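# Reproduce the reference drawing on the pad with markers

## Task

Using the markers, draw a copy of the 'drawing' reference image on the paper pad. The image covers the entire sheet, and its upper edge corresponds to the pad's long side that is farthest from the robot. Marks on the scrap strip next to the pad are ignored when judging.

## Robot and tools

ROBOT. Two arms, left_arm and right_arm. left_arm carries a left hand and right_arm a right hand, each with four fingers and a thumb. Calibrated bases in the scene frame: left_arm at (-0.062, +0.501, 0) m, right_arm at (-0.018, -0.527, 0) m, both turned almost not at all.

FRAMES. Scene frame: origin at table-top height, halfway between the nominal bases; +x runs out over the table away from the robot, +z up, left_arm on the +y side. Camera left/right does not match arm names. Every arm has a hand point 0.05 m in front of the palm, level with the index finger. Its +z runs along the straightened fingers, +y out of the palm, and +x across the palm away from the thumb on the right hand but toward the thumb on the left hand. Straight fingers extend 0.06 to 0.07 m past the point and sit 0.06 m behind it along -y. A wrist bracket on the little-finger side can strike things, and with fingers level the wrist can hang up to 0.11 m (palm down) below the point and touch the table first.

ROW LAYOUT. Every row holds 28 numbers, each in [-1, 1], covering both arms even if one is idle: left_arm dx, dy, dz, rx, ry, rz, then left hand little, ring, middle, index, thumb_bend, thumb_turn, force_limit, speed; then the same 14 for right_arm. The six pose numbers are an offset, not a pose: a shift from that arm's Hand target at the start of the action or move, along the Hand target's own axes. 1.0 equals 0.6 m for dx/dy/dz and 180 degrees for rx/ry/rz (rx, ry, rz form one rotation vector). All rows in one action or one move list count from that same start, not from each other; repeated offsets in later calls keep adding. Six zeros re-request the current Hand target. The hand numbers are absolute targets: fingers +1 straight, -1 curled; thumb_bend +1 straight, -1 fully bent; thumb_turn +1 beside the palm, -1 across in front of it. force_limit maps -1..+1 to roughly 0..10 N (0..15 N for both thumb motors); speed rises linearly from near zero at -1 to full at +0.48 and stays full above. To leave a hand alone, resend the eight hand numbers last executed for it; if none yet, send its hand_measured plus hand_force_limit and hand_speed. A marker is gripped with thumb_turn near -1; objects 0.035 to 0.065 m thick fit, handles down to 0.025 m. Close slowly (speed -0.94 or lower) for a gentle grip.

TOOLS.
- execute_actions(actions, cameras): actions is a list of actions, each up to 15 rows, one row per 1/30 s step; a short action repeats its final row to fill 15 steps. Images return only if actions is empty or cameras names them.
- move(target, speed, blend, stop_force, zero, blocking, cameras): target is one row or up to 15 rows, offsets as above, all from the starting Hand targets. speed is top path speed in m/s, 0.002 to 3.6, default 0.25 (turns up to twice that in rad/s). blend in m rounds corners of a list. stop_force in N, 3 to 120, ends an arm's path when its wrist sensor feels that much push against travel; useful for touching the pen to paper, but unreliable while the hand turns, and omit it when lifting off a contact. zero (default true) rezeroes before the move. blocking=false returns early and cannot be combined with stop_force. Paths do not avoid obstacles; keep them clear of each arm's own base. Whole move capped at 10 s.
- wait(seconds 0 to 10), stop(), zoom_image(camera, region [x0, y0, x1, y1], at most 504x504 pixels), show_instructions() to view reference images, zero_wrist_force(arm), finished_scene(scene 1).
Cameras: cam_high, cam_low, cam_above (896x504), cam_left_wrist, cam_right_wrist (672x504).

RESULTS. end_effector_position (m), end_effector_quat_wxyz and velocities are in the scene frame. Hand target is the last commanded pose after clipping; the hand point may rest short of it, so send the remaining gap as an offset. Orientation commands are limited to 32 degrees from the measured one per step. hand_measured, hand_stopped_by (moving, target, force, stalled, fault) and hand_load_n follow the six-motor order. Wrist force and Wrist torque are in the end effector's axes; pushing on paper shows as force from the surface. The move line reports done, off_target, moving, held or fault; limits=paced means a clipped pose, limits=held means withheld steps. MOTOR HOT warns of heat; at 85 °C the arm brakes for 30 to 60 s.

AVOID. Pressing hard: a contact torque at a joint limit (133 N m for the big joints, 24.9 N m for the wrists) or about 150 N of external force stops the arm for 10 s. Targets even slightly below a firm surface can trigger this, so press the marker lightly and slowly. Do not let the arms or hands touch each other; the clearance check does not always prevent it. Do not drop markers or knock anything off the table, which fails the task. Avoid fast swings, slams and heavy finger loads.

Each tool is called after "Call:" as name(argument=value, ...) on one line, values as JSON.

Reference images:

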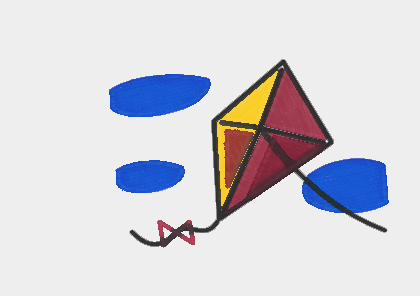

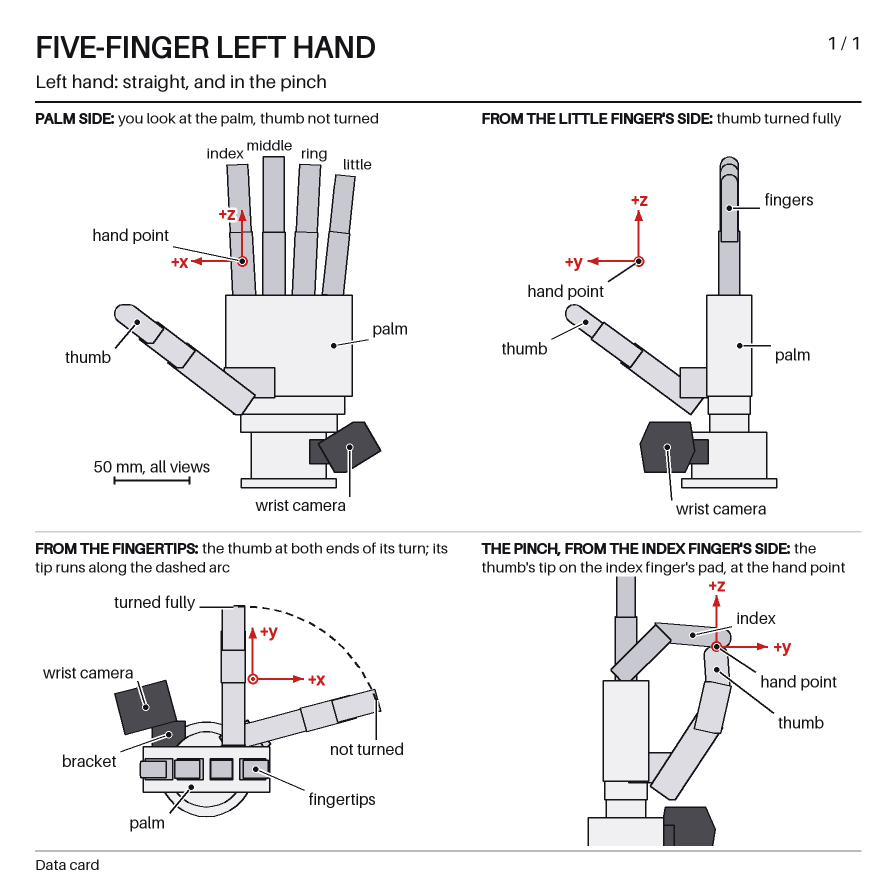

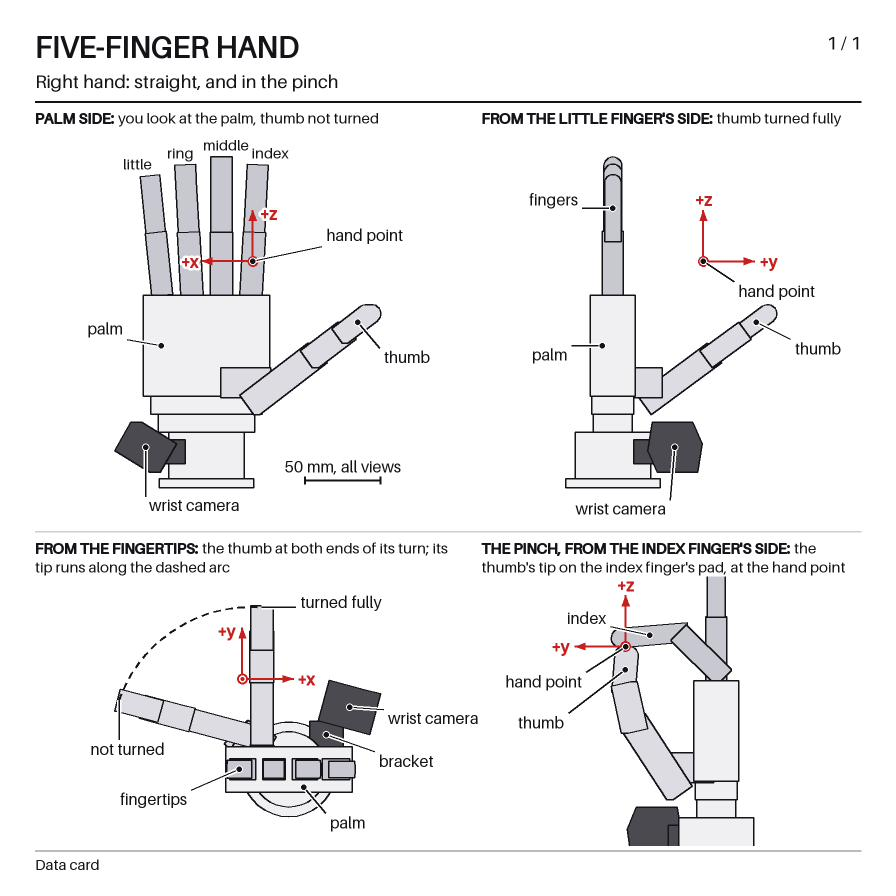

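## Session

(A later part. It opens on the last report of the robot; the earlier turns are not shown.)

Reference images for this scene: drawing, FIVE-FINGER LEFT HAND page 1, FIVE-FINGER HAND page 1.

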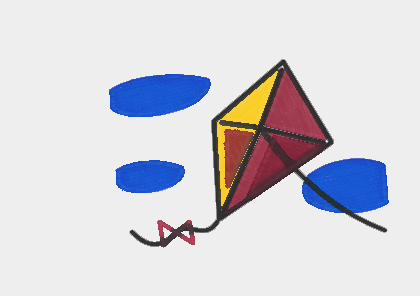

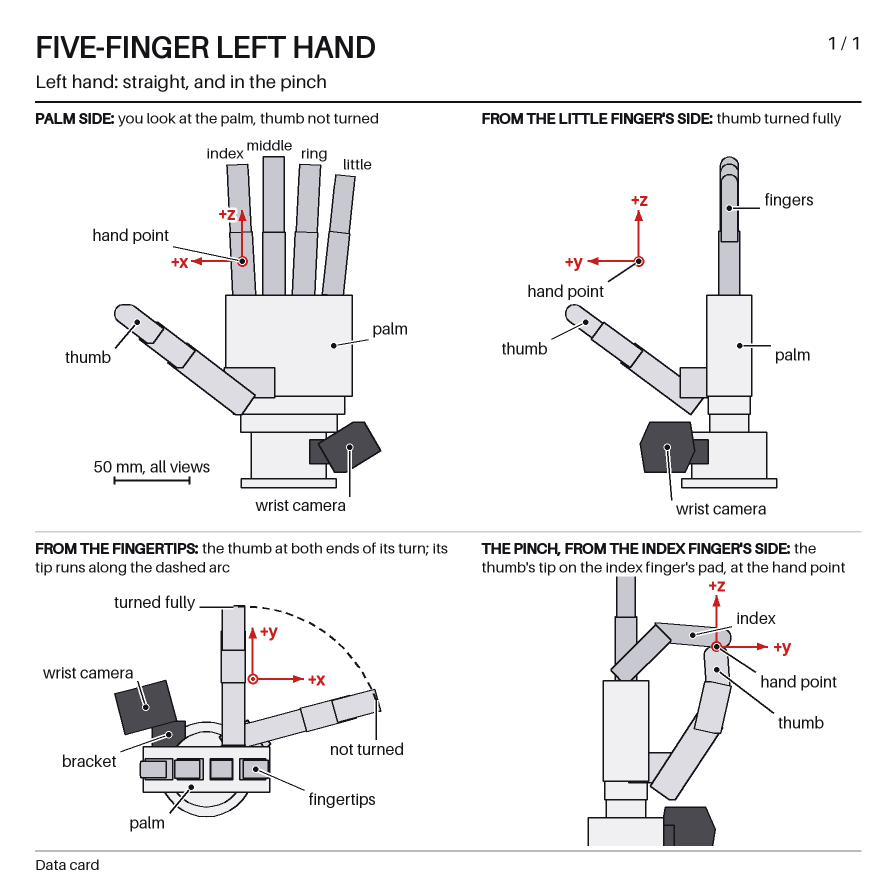

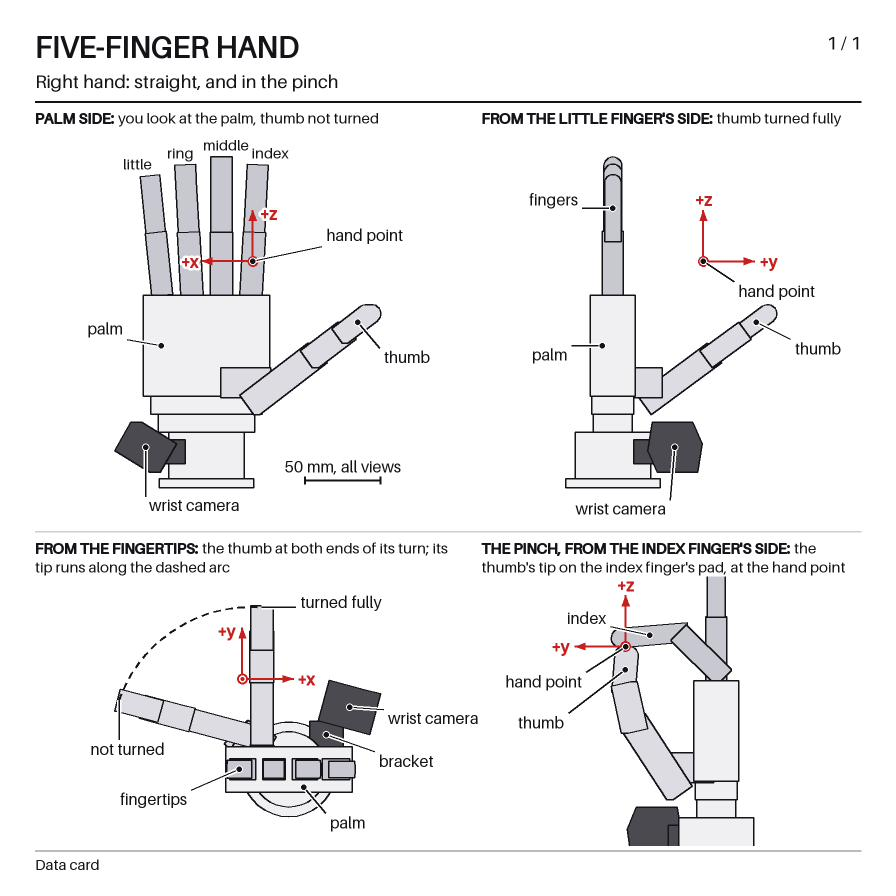

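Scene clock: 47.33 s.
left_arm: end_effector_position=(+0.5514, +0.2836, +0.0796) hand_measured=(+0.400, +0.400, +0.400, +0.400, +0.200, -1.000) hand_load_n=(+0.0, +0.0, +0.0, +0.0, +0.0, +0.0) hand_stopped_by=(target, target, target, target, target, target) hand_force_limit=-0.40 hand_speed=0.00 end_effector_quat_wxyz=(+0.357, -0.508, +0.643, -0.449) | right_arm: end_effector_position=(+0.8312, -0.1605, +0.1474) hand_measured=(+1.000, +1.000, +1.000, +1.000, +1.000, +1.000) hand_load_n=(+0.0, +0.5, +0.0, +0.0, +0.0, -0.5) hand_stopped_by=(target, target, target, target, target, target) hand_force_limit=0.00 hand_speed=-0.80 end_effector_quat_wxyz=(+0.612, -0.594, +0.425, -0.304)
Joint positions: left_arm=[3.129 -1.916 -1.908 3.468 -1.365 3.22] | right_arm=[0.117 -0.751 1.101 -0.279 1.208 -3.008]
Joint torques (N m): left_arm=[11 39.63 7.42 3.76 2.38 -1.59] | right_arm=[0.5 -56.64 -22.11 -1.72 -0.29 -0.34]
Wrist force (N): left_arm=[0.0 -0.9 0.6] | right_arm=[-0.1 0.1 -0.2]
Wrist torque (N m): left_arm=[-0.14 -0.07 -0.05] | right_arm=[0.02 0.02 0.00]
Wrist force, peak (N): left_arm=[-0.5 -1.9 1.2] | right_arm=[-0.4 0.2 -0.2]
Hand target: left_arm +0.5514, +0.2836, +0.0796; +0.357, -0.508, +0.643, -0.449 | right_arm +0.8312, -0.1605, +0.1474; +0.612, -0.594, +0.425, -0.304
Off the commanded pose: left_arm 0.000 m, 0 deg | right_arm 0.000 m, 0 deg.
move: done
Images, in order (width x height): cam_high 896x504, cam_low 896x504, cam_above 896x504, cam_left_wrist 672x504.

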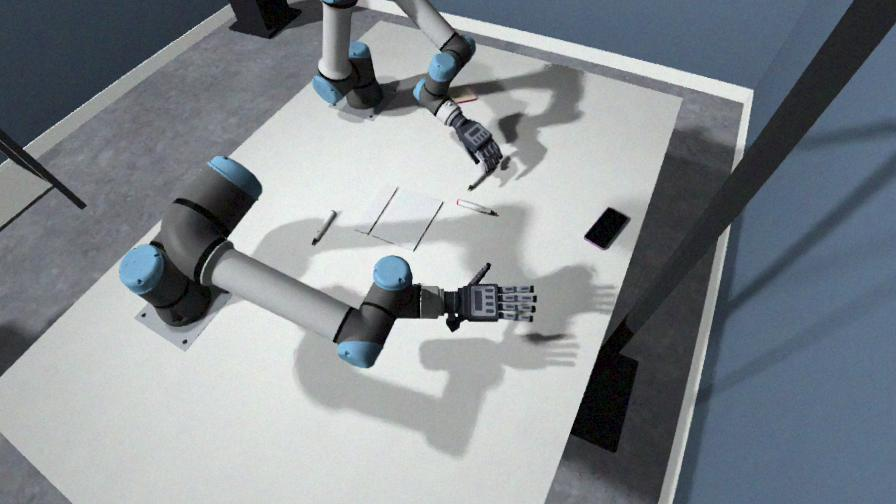

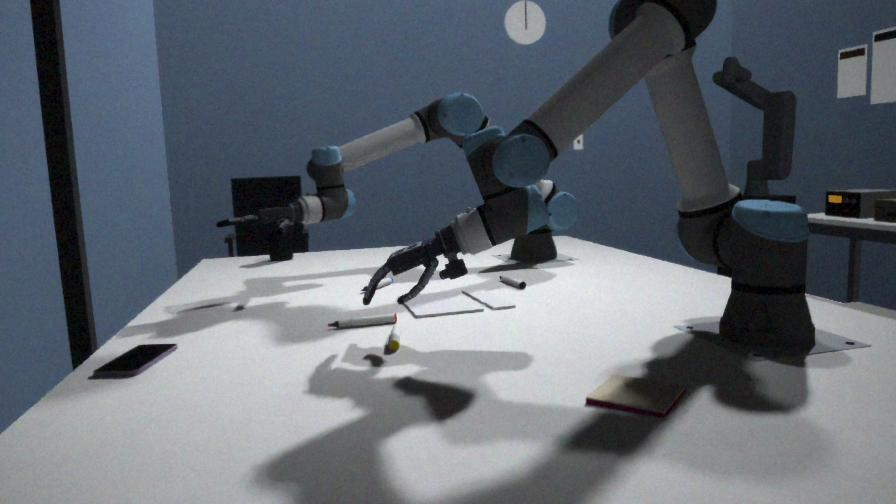

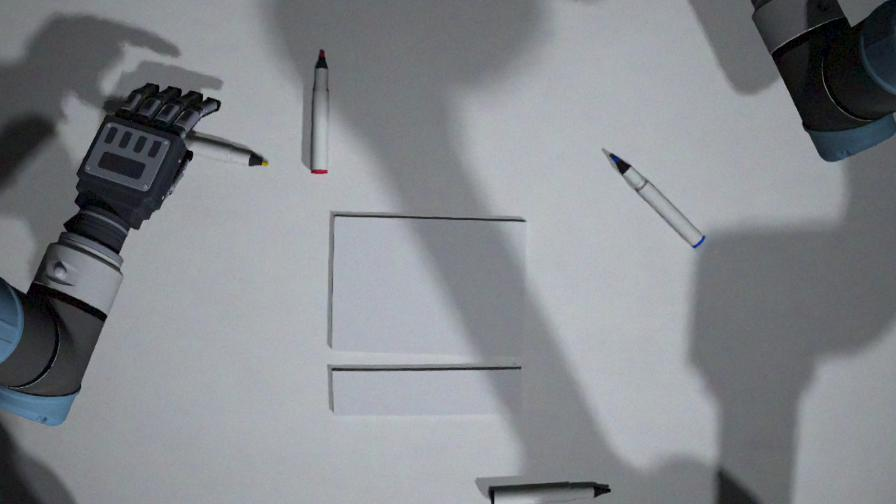

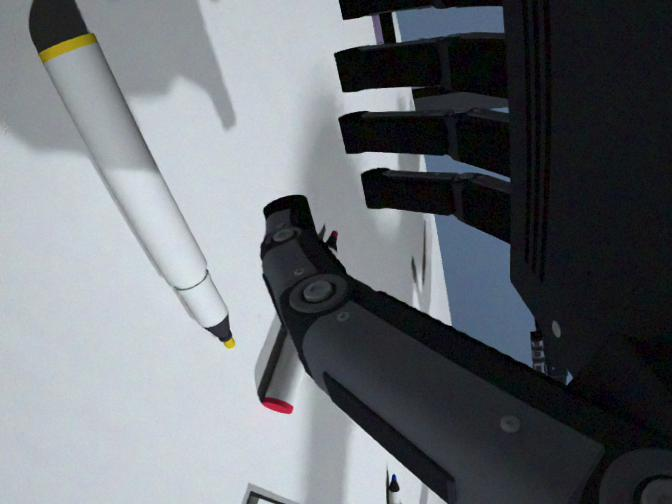

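Call:
move(target=[-0.0260,0.0685,0.0328,0,0,0,0.4,0.4,0.4,0.4,0.2,-1,-0.4,0,0,0,0,0,0,0,1,1,1,1,1,1,0,-0.8], speed=0.15, cameras=["cam_low","cam_above","cam_left_wrist"])

Call:
zoom_image(camera="cam_low", region=[320, 240, 460, 370])

Call:
zoom_image(camera="cam_above", region=[120, 60, 300, 195])

Scene clock: 49.57 s.
left_arm: end_effector_position=(+0.5593, +0.2979, +0.0344) hand_measured=(+0.400, +0.400, +0.400, +0.400, +0.200, -1.000) hand_load_n=(+0.0, +0.0, +0.0, +0.0, +0.0, +0.0) hand_stopped_by=(target, target, target, target, target, target) hand_force_limit=-0.40 hand_speed=0.00 end_effector_quat_wxyz=(+0.357, -0.508, +0.643, -0.449) | right_arm: end_effector_position=(+0.8312, -0.1605, +0.1474) hand_measured=(+1.000, +1.000, +1.000, +1.000, +1.000, +1.000) hand_load_n=(+0.0, +0.0, -0.5, +0.0, +0.0, -0.5) hand_stopped_by=(target, target, target, target, target, target) hand_force_limit=0.00 hand_speed=-0.80 end_effector_quat_wxyz=(+0.612, -0.594, +0.425, -0.304)
Joint positions: left_arm=[3.163 -1.999 -1.935 3.576 -1.333 3.233] | right_arm=[0.117 -0.751 1.101 -0.279 1.208 -3.008]
Joint torques (N m): left_arm=[11.09 22.79 5.64 3.37 2.31 1.43] | right_arm=[0.7 -56.32 -21.63 -1.88 -0.45 -0.29]
Wrist force (N): left_arm=[-0.3 -0.8 0.6] | right_arm=[0.1 0.1 -0.2]
Wrist torque (N m): left_arm=[-0.10 -0.01 -0.10] | right_arm=[0.02 -0.01 0.01]
Wrist force, peak (N): left_arm=[0.0 -1.8 0.4] | right_arm=[-0.3 0.1 -0.5]
Hand target: left_arm +0.5593, +0.2979, +0.0343; +0.357, -0.508, +0.643, -0.449 | right_arm +0.8312, -0.1605, +0.1474; +0.612, -0.594, +0.425, -0.304
Off the commanded pose: left_arm 0.000 m, 0 deg | right_arm 0.000 m, 0 deg.
move: done
Images, in order (width x height): cam_low 896x504, cam_above 896x504, cam_left_wrist 672x504.

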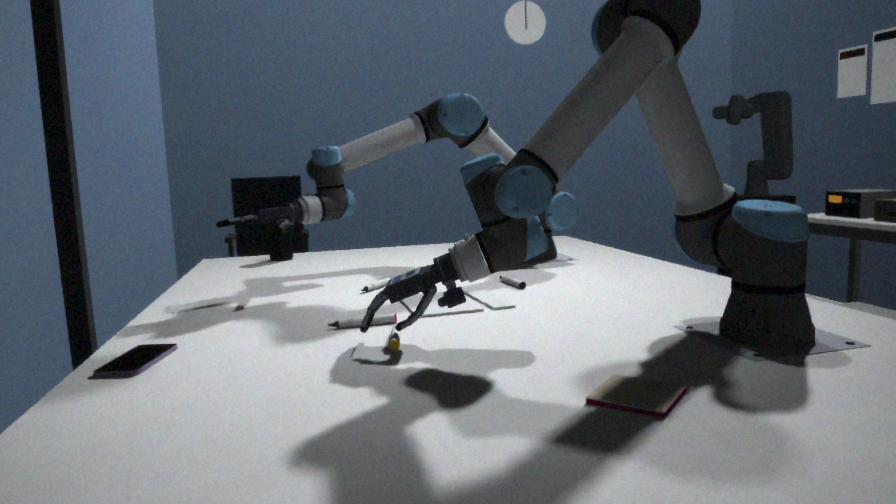

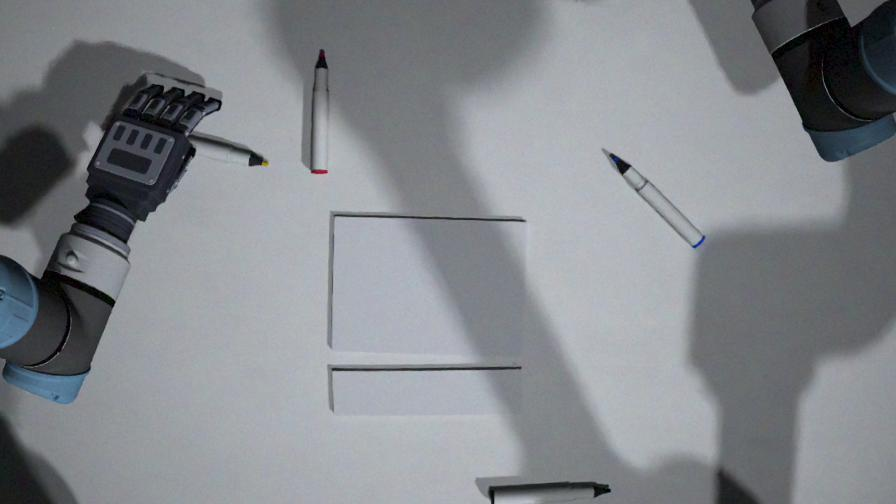

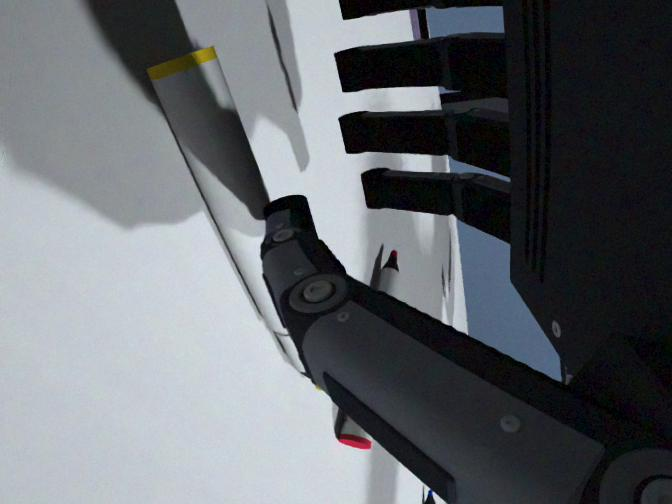

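Scaled by 3.600 from the camera's 896x504 image, which has a finer 1280x720 frame.

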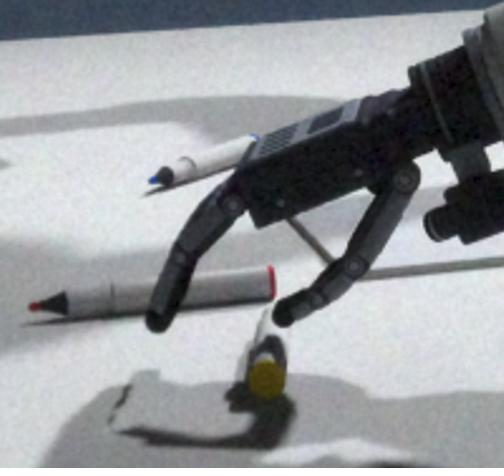

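Scaled by 2.800 from the camera's 896x504 image, which has a finer 1280x720 frame.

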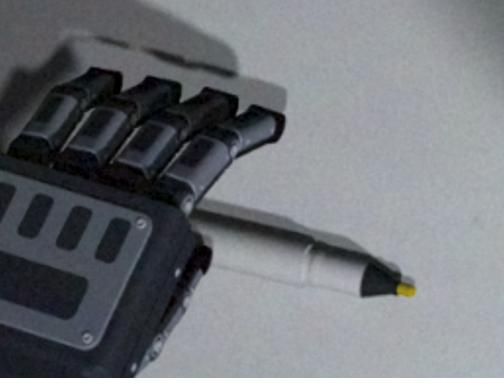

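Call:
move(target=[0.0182,0.0240,0.0036,0,0,0,0.4,0.4,0.4,0.4,0.2,-1,-0.4,0,0,0,0,0,0,0,1,1,1,1,1,1,0,-0.8], speed=0.08, cameras=["cam_low","cam_above","cam_left_wrist"])

Call:
zoom_image(camera="cam_low", region=[320, 270, 450, 370])

Call:
zoom_image(camera="cam_above", region=[120, 60, 300, 195])

Scene clock: 52.17 s.
left_arm: end_effector_position=(+0.5541, +0.2880, +0.0200) hand_measured=(+0.400, +0.400, +0.400, +0.400, +0.200, -1.000) hand_load_n=(+0.0, +0.0, +0.0, +0.0, +0.0, +0.0) hand_stopped_by=(target, target, target, target, target, target) hand_force_limit=-0.40 hand_speed=0.00 end_effector_quat_wxyz=(+0.357, -0.508, +0.643, -0.449) | right_arm: end_effector_position=(+0.8312, -0.1605, +0.1474) hand_measured=(+1.000, +1.000, +1.000, +1.000, +1.000, +1.000) hand_load_n=(+0.0, +0.0, +0.0, +0.0, +0.0, -0.5) hand_stopped_by=(target, target, target, target, target, target) hand_force_limit=0.00 hand_speed=-0.80 end_effector_quat_wxyz=(+0.612, -0.594, +0.425, -0.304)
Joint positions: left_arm=[3.139 -2.021 -1.951 3.616 -1.355 3.224] | right_arm=[0.117 -0.751 1.101 -0.279 1.208 -3.008]
Joint torques (N m): left_arm=[-10.62 23.2 5.88 3.43 -2.48 -1.36] | right_arm=[0.31 -56.19 -23.19 -1.68 -0.3 -0.39]
Wrist force (N): left_arm=[-0.3 -0.8 0.5] | right_arm=[0.0 0.1 -0.2]
Wrist torque (N m): left_arm=[-0.10 -0.01 0.02] | right_arm=[0.02 0.01 0.00]
Wrist force, peak (N): left_arm=[-1.4 -5.6 -3.7] | right_arm=[0.1 0.0 -0.5]
Hand target: left_arm +0.5540, +0.2880, +0.0200; +0.357, -0.508, +0.643, -0.449 | right_arm +0.8312, -0.1605, +0.1474; +0.612, -0.594, +0.425, -0.304
Off the commanded pose: left_arm 0.000 m, 0 deg | right_arm 0.000 m, 0 deg.
move: done
Images, in order (width x height): cam_low 896x504, cam_above 896x504, cam_left_wrist 672x504.

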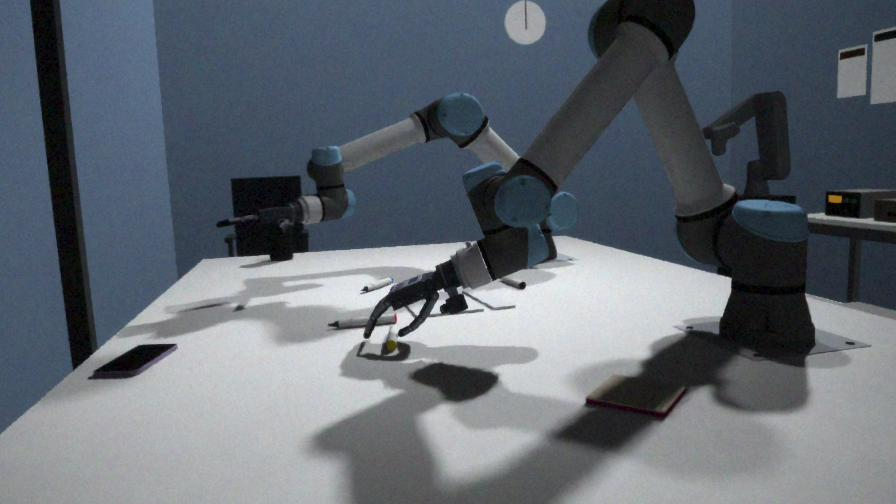

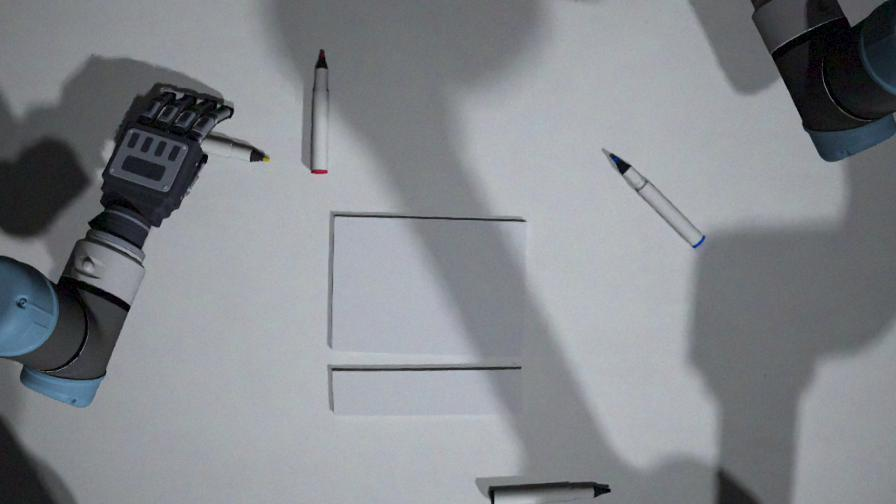

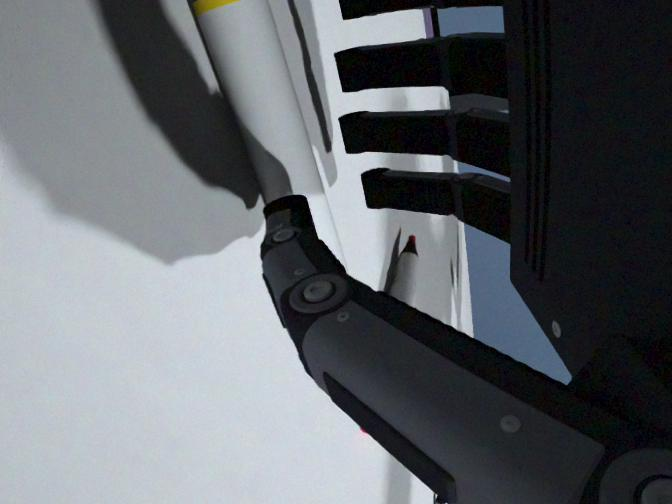

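Scaled by 3.877 from the camera's 896x504 image, which has a finer 1280x720 frame.

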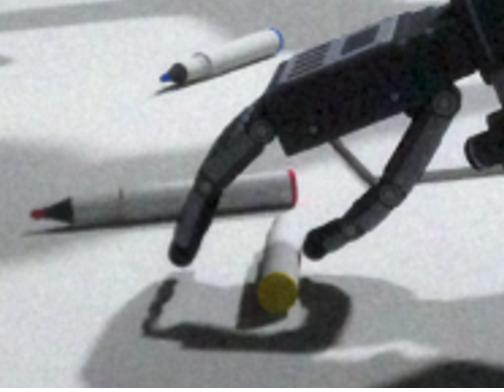

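Scaled by 2.800 from the camera's 896x504 image, which has a finer 1280x720 frame.

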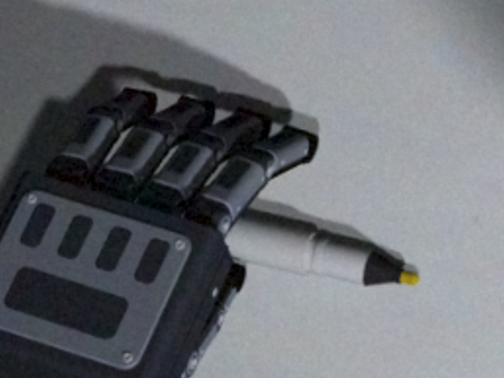

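Call:
zoom_image(camera="cam_low", region=[355, 305, 420, 355])

Scaled by 7.754 from the camera's 896x504 image, which has a finer 1280x720 frame.

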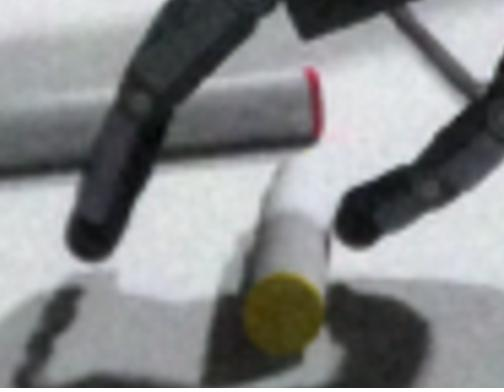

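Call:
move(target=[0,0.0047,0.0017,0,0,0,0.4,0.4,0.4,0.4,0.2,-1,-0.4,0,0,0,0,0,0,0,1,1,1,1,1,1,0,-0.8], speed=0.05, cameras=[])

Call:
move(target=[0,0,0,0,0,0,0.4,0.4,-0.4,-0.4,0.2,-1,-0.4,-0.88,0,0,0,0,0,0,1,1,1,1,1,1,0,-0.8], speed=0.05, cameras=["cam_low","cam_above","cam_left_wrist"])

Call:
zoom_image(camera="cam_low", region=[340, 290, 430, 355])

Call:
zoom_image(camera="cam_above", region=[120, 60, 300, 195])

Scene clock: 54.70 s.
left_arm: end_effector_position=(+0.5540, +0.2880, +0.0170) hand_measured=(+0.400, +0.400, +0.400, +0.400, +0.200, -1.000) hand_load_n=(+0.0, +0.0, +0.0, +0.0, +0.0, +0.0) hand_stopped_by=(target, target, target, target, target, target) hand_force_limit=-0.40 hand_speed=0.00 end_effector_quat_wxyz=(+0.357, -0.508, +0.643, -0.449) | right_arm: end_effector_position=(+0.8312, -0.1605, +0.1474) hand_measured=(+1.000, +1.000, +1.000, +1.000, +1.000, +1.000) hand_load_n=(+0.0, +0.0, +0.0, +0.0, +0.0, +0.0) hand_stopped_by=(target, target, target, target, target, target) hand_force_limit=0.00 hand_speed=-0.80 end_effector_quat_wxyz=(+0.612, -0.594, +0.425, -0.304)
Joint positions: left_arm=[3.139 -2.027 -1.953 3.623 -1.355 3.224] | right_arm=[0.117 -0.751 1.101 -0.279 1.208 -3.008]
Joint torques (N m): left_arm=[-8.08 23.79 5.64 3.46 -1.98 -1.16] | right_arm=[-0.16 -57.19 -22.5 -1.91 -0.3 -0.26]
Wrist force (N): left_arm=[-0.2 -0.8 0.5] | right_arm=[-0.1 0.3 -0.1]
Wrist torque (N m): left_arm=[-0.12 -0.03 0.02] | right_arm=[0.05 0.01 0.01]
Wrist force, peak (N): left_arm=[-0.7 -1.1 1.0] | right_arm=[-0.3 0.2 -0.3]
Hand target: left_arm +0.5540, +0.2880, +0.0170; +0.357, -0.508, +0.643, -0.449 | right_arm +0.8312, -0.1605, +0.1474; +0.612, -0.594, +0.425, -0.304
Off the commanded pose: left_arm 0.000 m, 0 deg | right_arm 0.000 m, 0 deg.
move: done
No camera images: "cameras" was empty.

Scene clock: 56.23 s.
left_arm: end_effector_position=(+0.5541, +0.2880, +0.0170) hand_measured=(+0.400, +0.400, +0.078, -0.022, +0.200, -1.000) hand_load_n=(+0.0, +0.0, +3.5, +3.5, +2.0, -1.5) hand_stopped_by=(target, target, force, force, target, target) hand_force_limit=-0.40 hand_speed=-0.88 end_effector_quat_wxyz=(+0.357, -0.508, +0.643, -0.449) | right_arm: end_effector_position=(+0.8312, -0.1605, +0.1474) hand_measured=(+1.000, +1.000, +1.000, +1.000, +1.000, +1.000) hand_load_n=(+0.0, +0.0, +0.0, +0.0, +0.0, -0.5) hand_stopped_by=(target, target, target, target, target, target) hand_force_limit=0.00 hand_speed=-0.80 end_effector_quat_wxyz=(+0.612, -0.594, +0.425, -0.304)
Joint positions: left_arm=[3.139 -2.027 -1.953 3.624 -1.355 3.224] | right_arm=[0.117 -0.751 1.101 -0.279 1.208 -3.008]
Joint torques (N m): left_arm=[1.67 23.63 6.56 -1.08 0.18 -0.19] | right_arm=[-0.01 -56.99 -22.27 -1.91 -0.21 -0.21]
Wrist force (N): left_arm=[-0.4 -4.6 0.6] | right_arm=[-0.2 0.1 -0.4]
Wrist torque (N m): left_arm=[-0.05 0.04 0.07] | right_arm=[0.04 0.04 -0.01]
Wrist force, peak (N): left_arm=[-0.1 -5.0 0.7] | right_arm=[-0.1 -0.1 -0.5]
Hand target: left_arm +0.5540, +0.2880, +0.0170; +0.357, -0.508, +0.643, -0.449 | right_arm +0.8312, -0.1605, +0.1474; +0.612, -0.594, +0.425, -0.304
Off the commanded pose: left_arm 0.000 m, 0 deg | right_arm 0.000 m, 0 deg.
move: done
Images, in order (width x height): cam_low 896x504, cam_above 896x504, cam_left_wrist 672x504.

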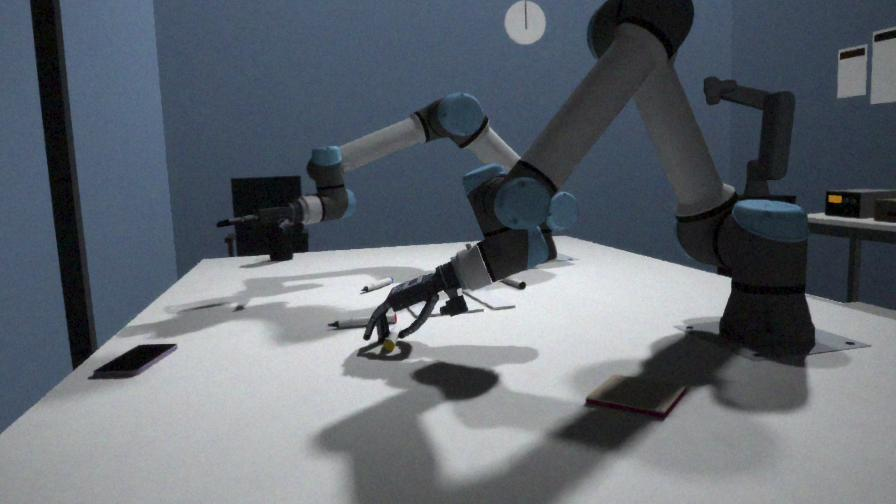

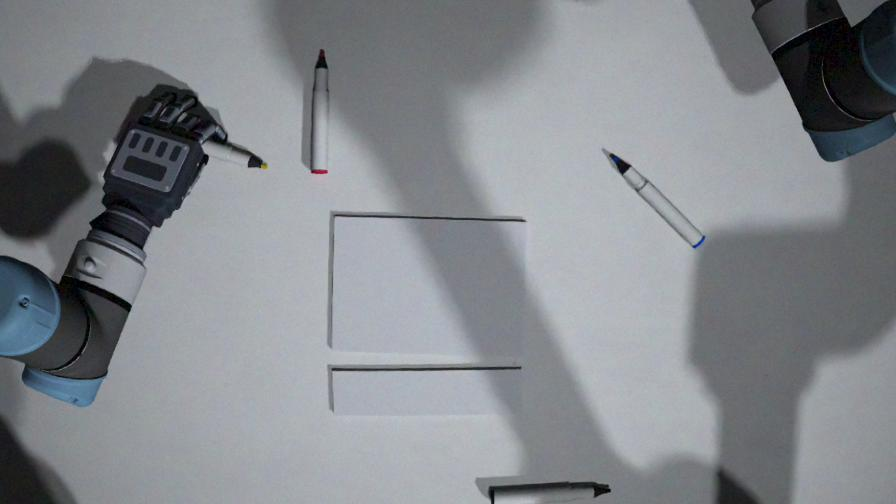

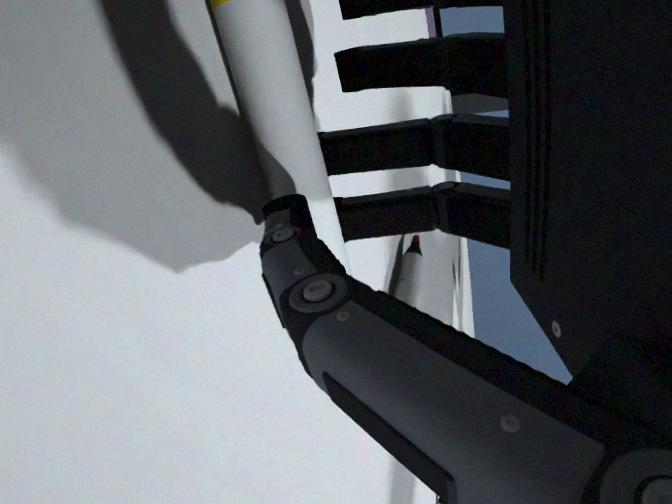

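Scaled by 5.600 from the camera's 896x504 image, which has a finer 1280x720 frame.

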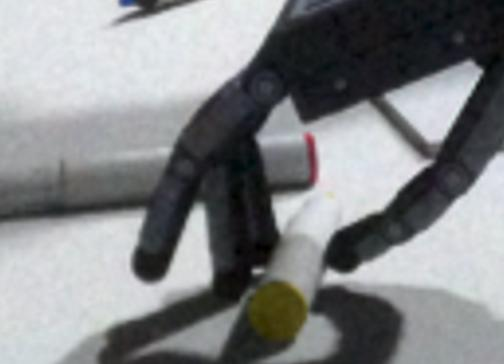

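Scaled by 2.800 from the camera's 896x504 image, which has a finer 1280x720 frame.

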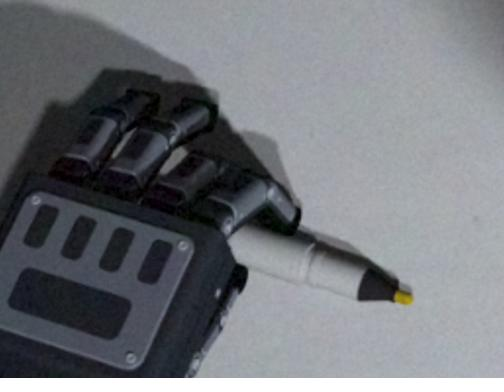

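Call:
move(target=[0,-0.047,-0.0172,0,0,0,0.4,0.4,-0.4,-0.4,0.2,-1,-0.4,-0.88,0,0,0,0,0,0,1,1,1,1,1,1,0,-0.8], speed=0.03, cameras=["cam_low","cam_above","cam_left_wrist"])

Call:
zoom_image(camera="cam_low", region=[340, 290, 430, 355])

Call:
zoom_image(camera="cam_above", region=[120, 60, 300, 195])

Scene clock: 58.23 s.
left_arm: end_effector_position=(+0.5539, +0.2879, +0.0470) hand_measured=(+0.400, +0.400, +0.078, -0.022, +0.200, -1.000) hand_load_n=(+0.0, +0.0, +0.0, +2.0, +1.5, -0.5) hand_stopped_by=(target, target, force, force, target, target) hand_force_limit=-0.40 hand_speed=-0.88 end_effector_quat_wxyz=(+0.357, -0.508, +0.643, -0.449) | right_arm: end_effector_position=(+0.8312, -0.1605, +0.1474) hand_measured=(+1.000, +1.000, +1.000, +1.000, +1.000, +1.000) hand_load_n=(+0.0, +0.0, +0.0, +0.0, +0.0, +0.0) hand_stopped_by=(target, target, target, target, target, target) hand_force_limit=0.00 hand_speed=-0.80 end_effector_quat_wxyz=(+0.612, -0.594, +0.425, -0.304)
Joint positions: left_arm=[3.139 -1.972 -1.933 3.549 -1.355 3.224] | right_arm=[0.117 -0.751 1.101 -0.279 1.208 -3.008]
Joint torques (N m): left_arm=[-10.85 40.77 21.92 -2.5 -2.44 -0.87] | right_arm=[-0.54 -57.45 -23.27 -2.07 -0.32 -0.22]
Wrist force (N): left_arm=[0.0 -0.7 0.7] | right_arm=[0.1 -0.2 -0.3]
Wrist torque (N m): left_arm=[-0.12 -0.05 0.04] | right_arm=[-0.01 -0.01 0.00]
Wrist force, peak (N): left_arm=[-0.2 -5.2 1.3] | right_arm=[-0.1 -0.1 -0.6]
Hand target: left_arm +0.5539, +0.2879, +0.0470; +0.357, -0.508, +0.643, -0.449 | right_arm +0.8312, -0.1605, +0.1474; +0.612, -0.594, +0.425, -0.304
Off the commanded pose: left_arm 0.000 m, 0 deg | right_arm 0.000 m, 0 deg.
move: done
Images, in order (width x height): cam_low 896x504, cam_above 896x504, cam_left_wrist 672x504.

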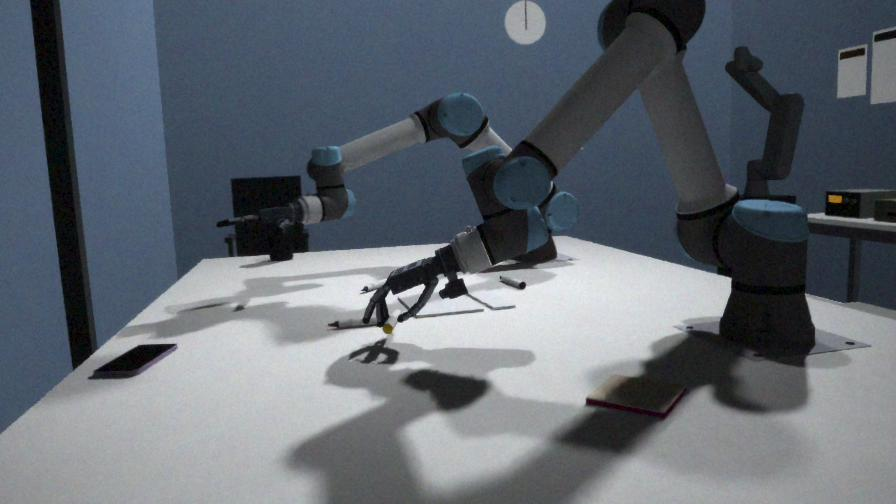

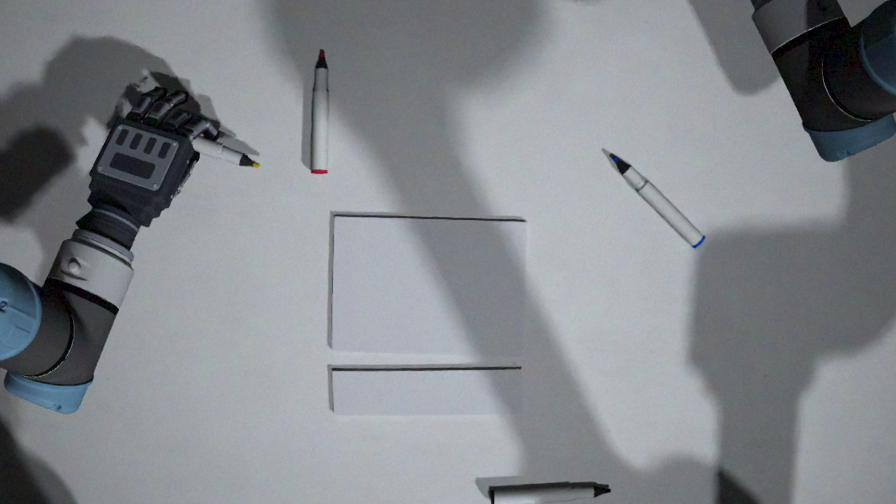

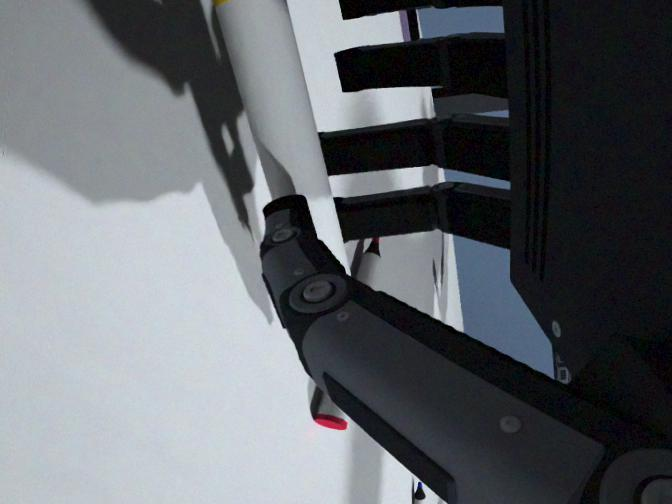

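Scaled by 5.600 from the camera's 896x504 image, which has a finer 1280x720 frame.

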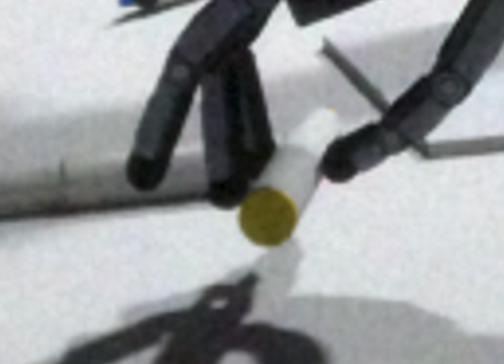

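Scaled by 2.800 from the camera's 896x504 image, which has a finer 1280x720 frame.

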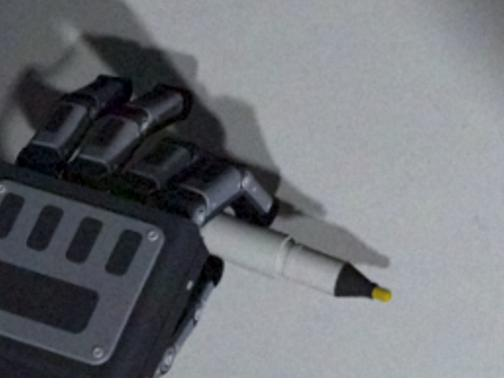

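Call:
move(target=[0,0,0,0,0,0,0.4,0.4,-0.45,-0.45,0.2,-1,0.0,-0.92,0,0,0,0,0,0,1,1,1,1,1,1,0,-0.8], speed=0.03, cameras=["cam_low","cam_above","cam_left_wrist"])

Call:
zoom_image(camera="cam_low", region=[340, 290, 430, 355])

Call:
zoom_image(camera="cam_left_wrist", region=[180, 80, 520, 320])

Scene clock: 59.40 s.
left_arm: end_effector_position=(+0.5539, +0.2879, +0.0470) hand_measured=(+0.400, +0.400, -0.016, -0.034, +0.202, -1.000) hand_load_n=(+0.0, +0.0, +7.5, +6.0, +9.0, +1.0) hand_stopped_by=(target, target, force, force, target, target) hand_force_limit=0.00 hand_speed=-0.92 end_effector_quat_wxyz=(+0.357, -0.508, +0.643, -0.449) | right_arm: end_effector_position=(+0.8312, -0.1605, +0.1474) hand_measured=(+1.000, +1.000, +1.000, +1.000, +1.000, +1.000) hand_load_n=(+0.0, +0.0, +0.0, +0.0, +0.0, -0.5) hand_stopped_by=(target, target, target, target, target, target) hand_force_limit=0.00 hand_speed=-0.80 end_effector_quat_wxyz=(+0.612, -0.594, +0.425, -0.304)
Joint positions: left_arm=[3.139 -1.972 -1.933 3.549 -1.355 3.224] | right_arm=[0.117 -0.751 1.101 -0.279 1.208 -3.008]
Joint torques (N m): left_arm=[-10.13 40.83 20.73 -2.35 -2.54 0.95] | right_arm=[-0.13 -56.84 -23.03 -1.9 -0.34 -0.19]
Wrist force (N): left_arm=[-0.5 -0.8 0.7] | right_arm=[0.0 0.0 -0.3]
Wrist torque (N m): left_arm=[-0.13 0.01 0.02] | right_arm=[0.01 0.00 0.00]
Wrist force, peak (N): left_arm=[-0.4 -0.9 0.9] | right_arm=[0.2 0.0 -0.5]
Hand target: left_arm +0.5539, +0.2879, +0.0470; +0.357, -0.508, +0.643, -0.449 | right_arm +0.8312, -0.1605, +0.1474; +0.612, -0.594, +0.425, -0.304
Off the commanded pose: left_arm 0.000 m, 0 deg | right_arm 0.000 m, 0 deg.
move: done
Images, in order (width x height): cam_low 896x504, cam_above 896x504, cam_left_wrist 672x504.

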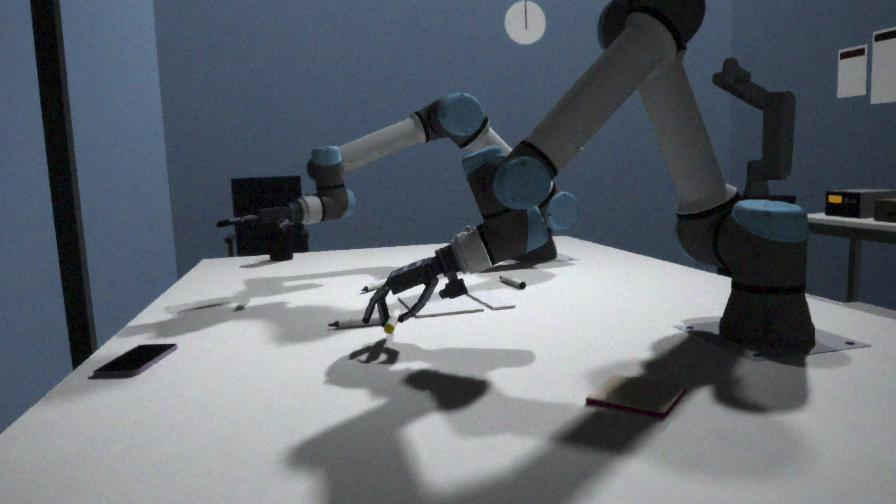

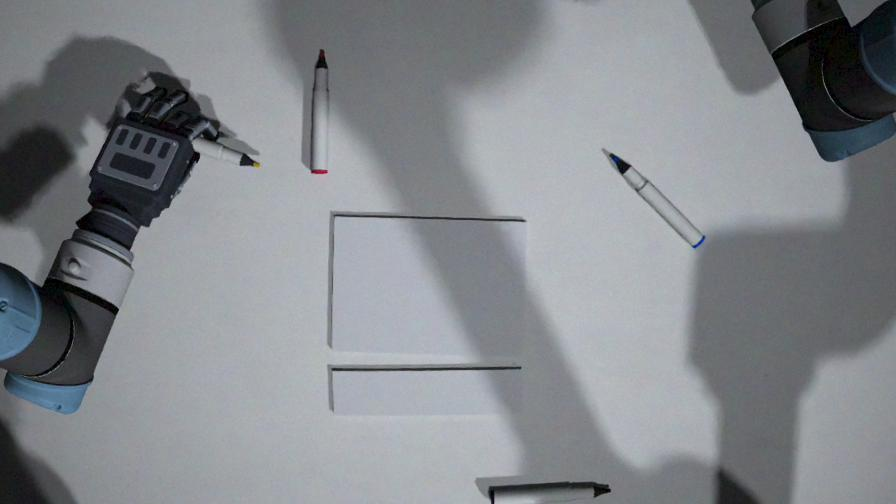

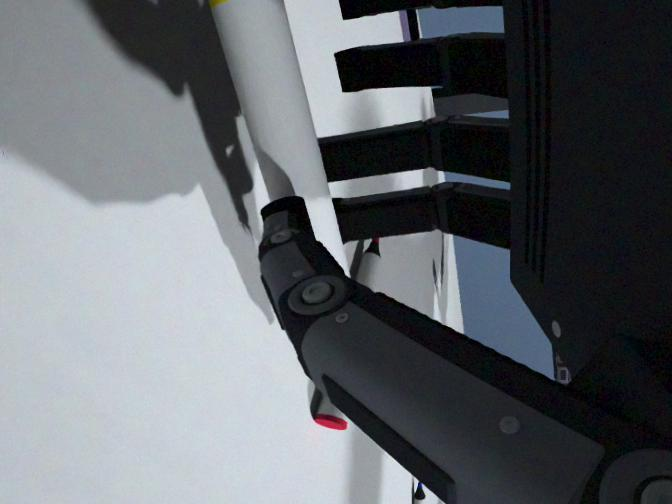

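Scaled by 5.600 from the camera's 896x504 image, which has a finer 1280x720 frame.

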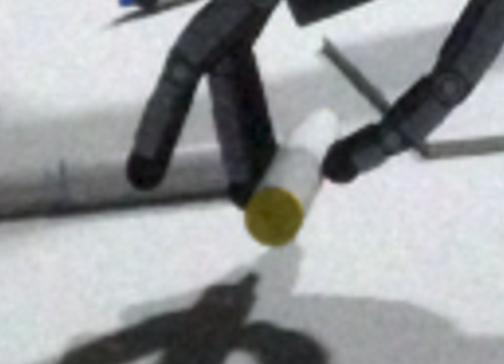

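Scaled by 1.482 from the camera's 672x504 image, which has a finer 960x720 frame.

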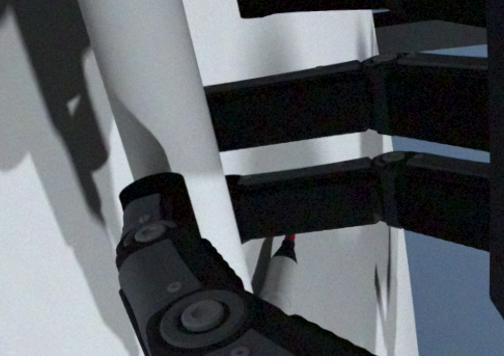

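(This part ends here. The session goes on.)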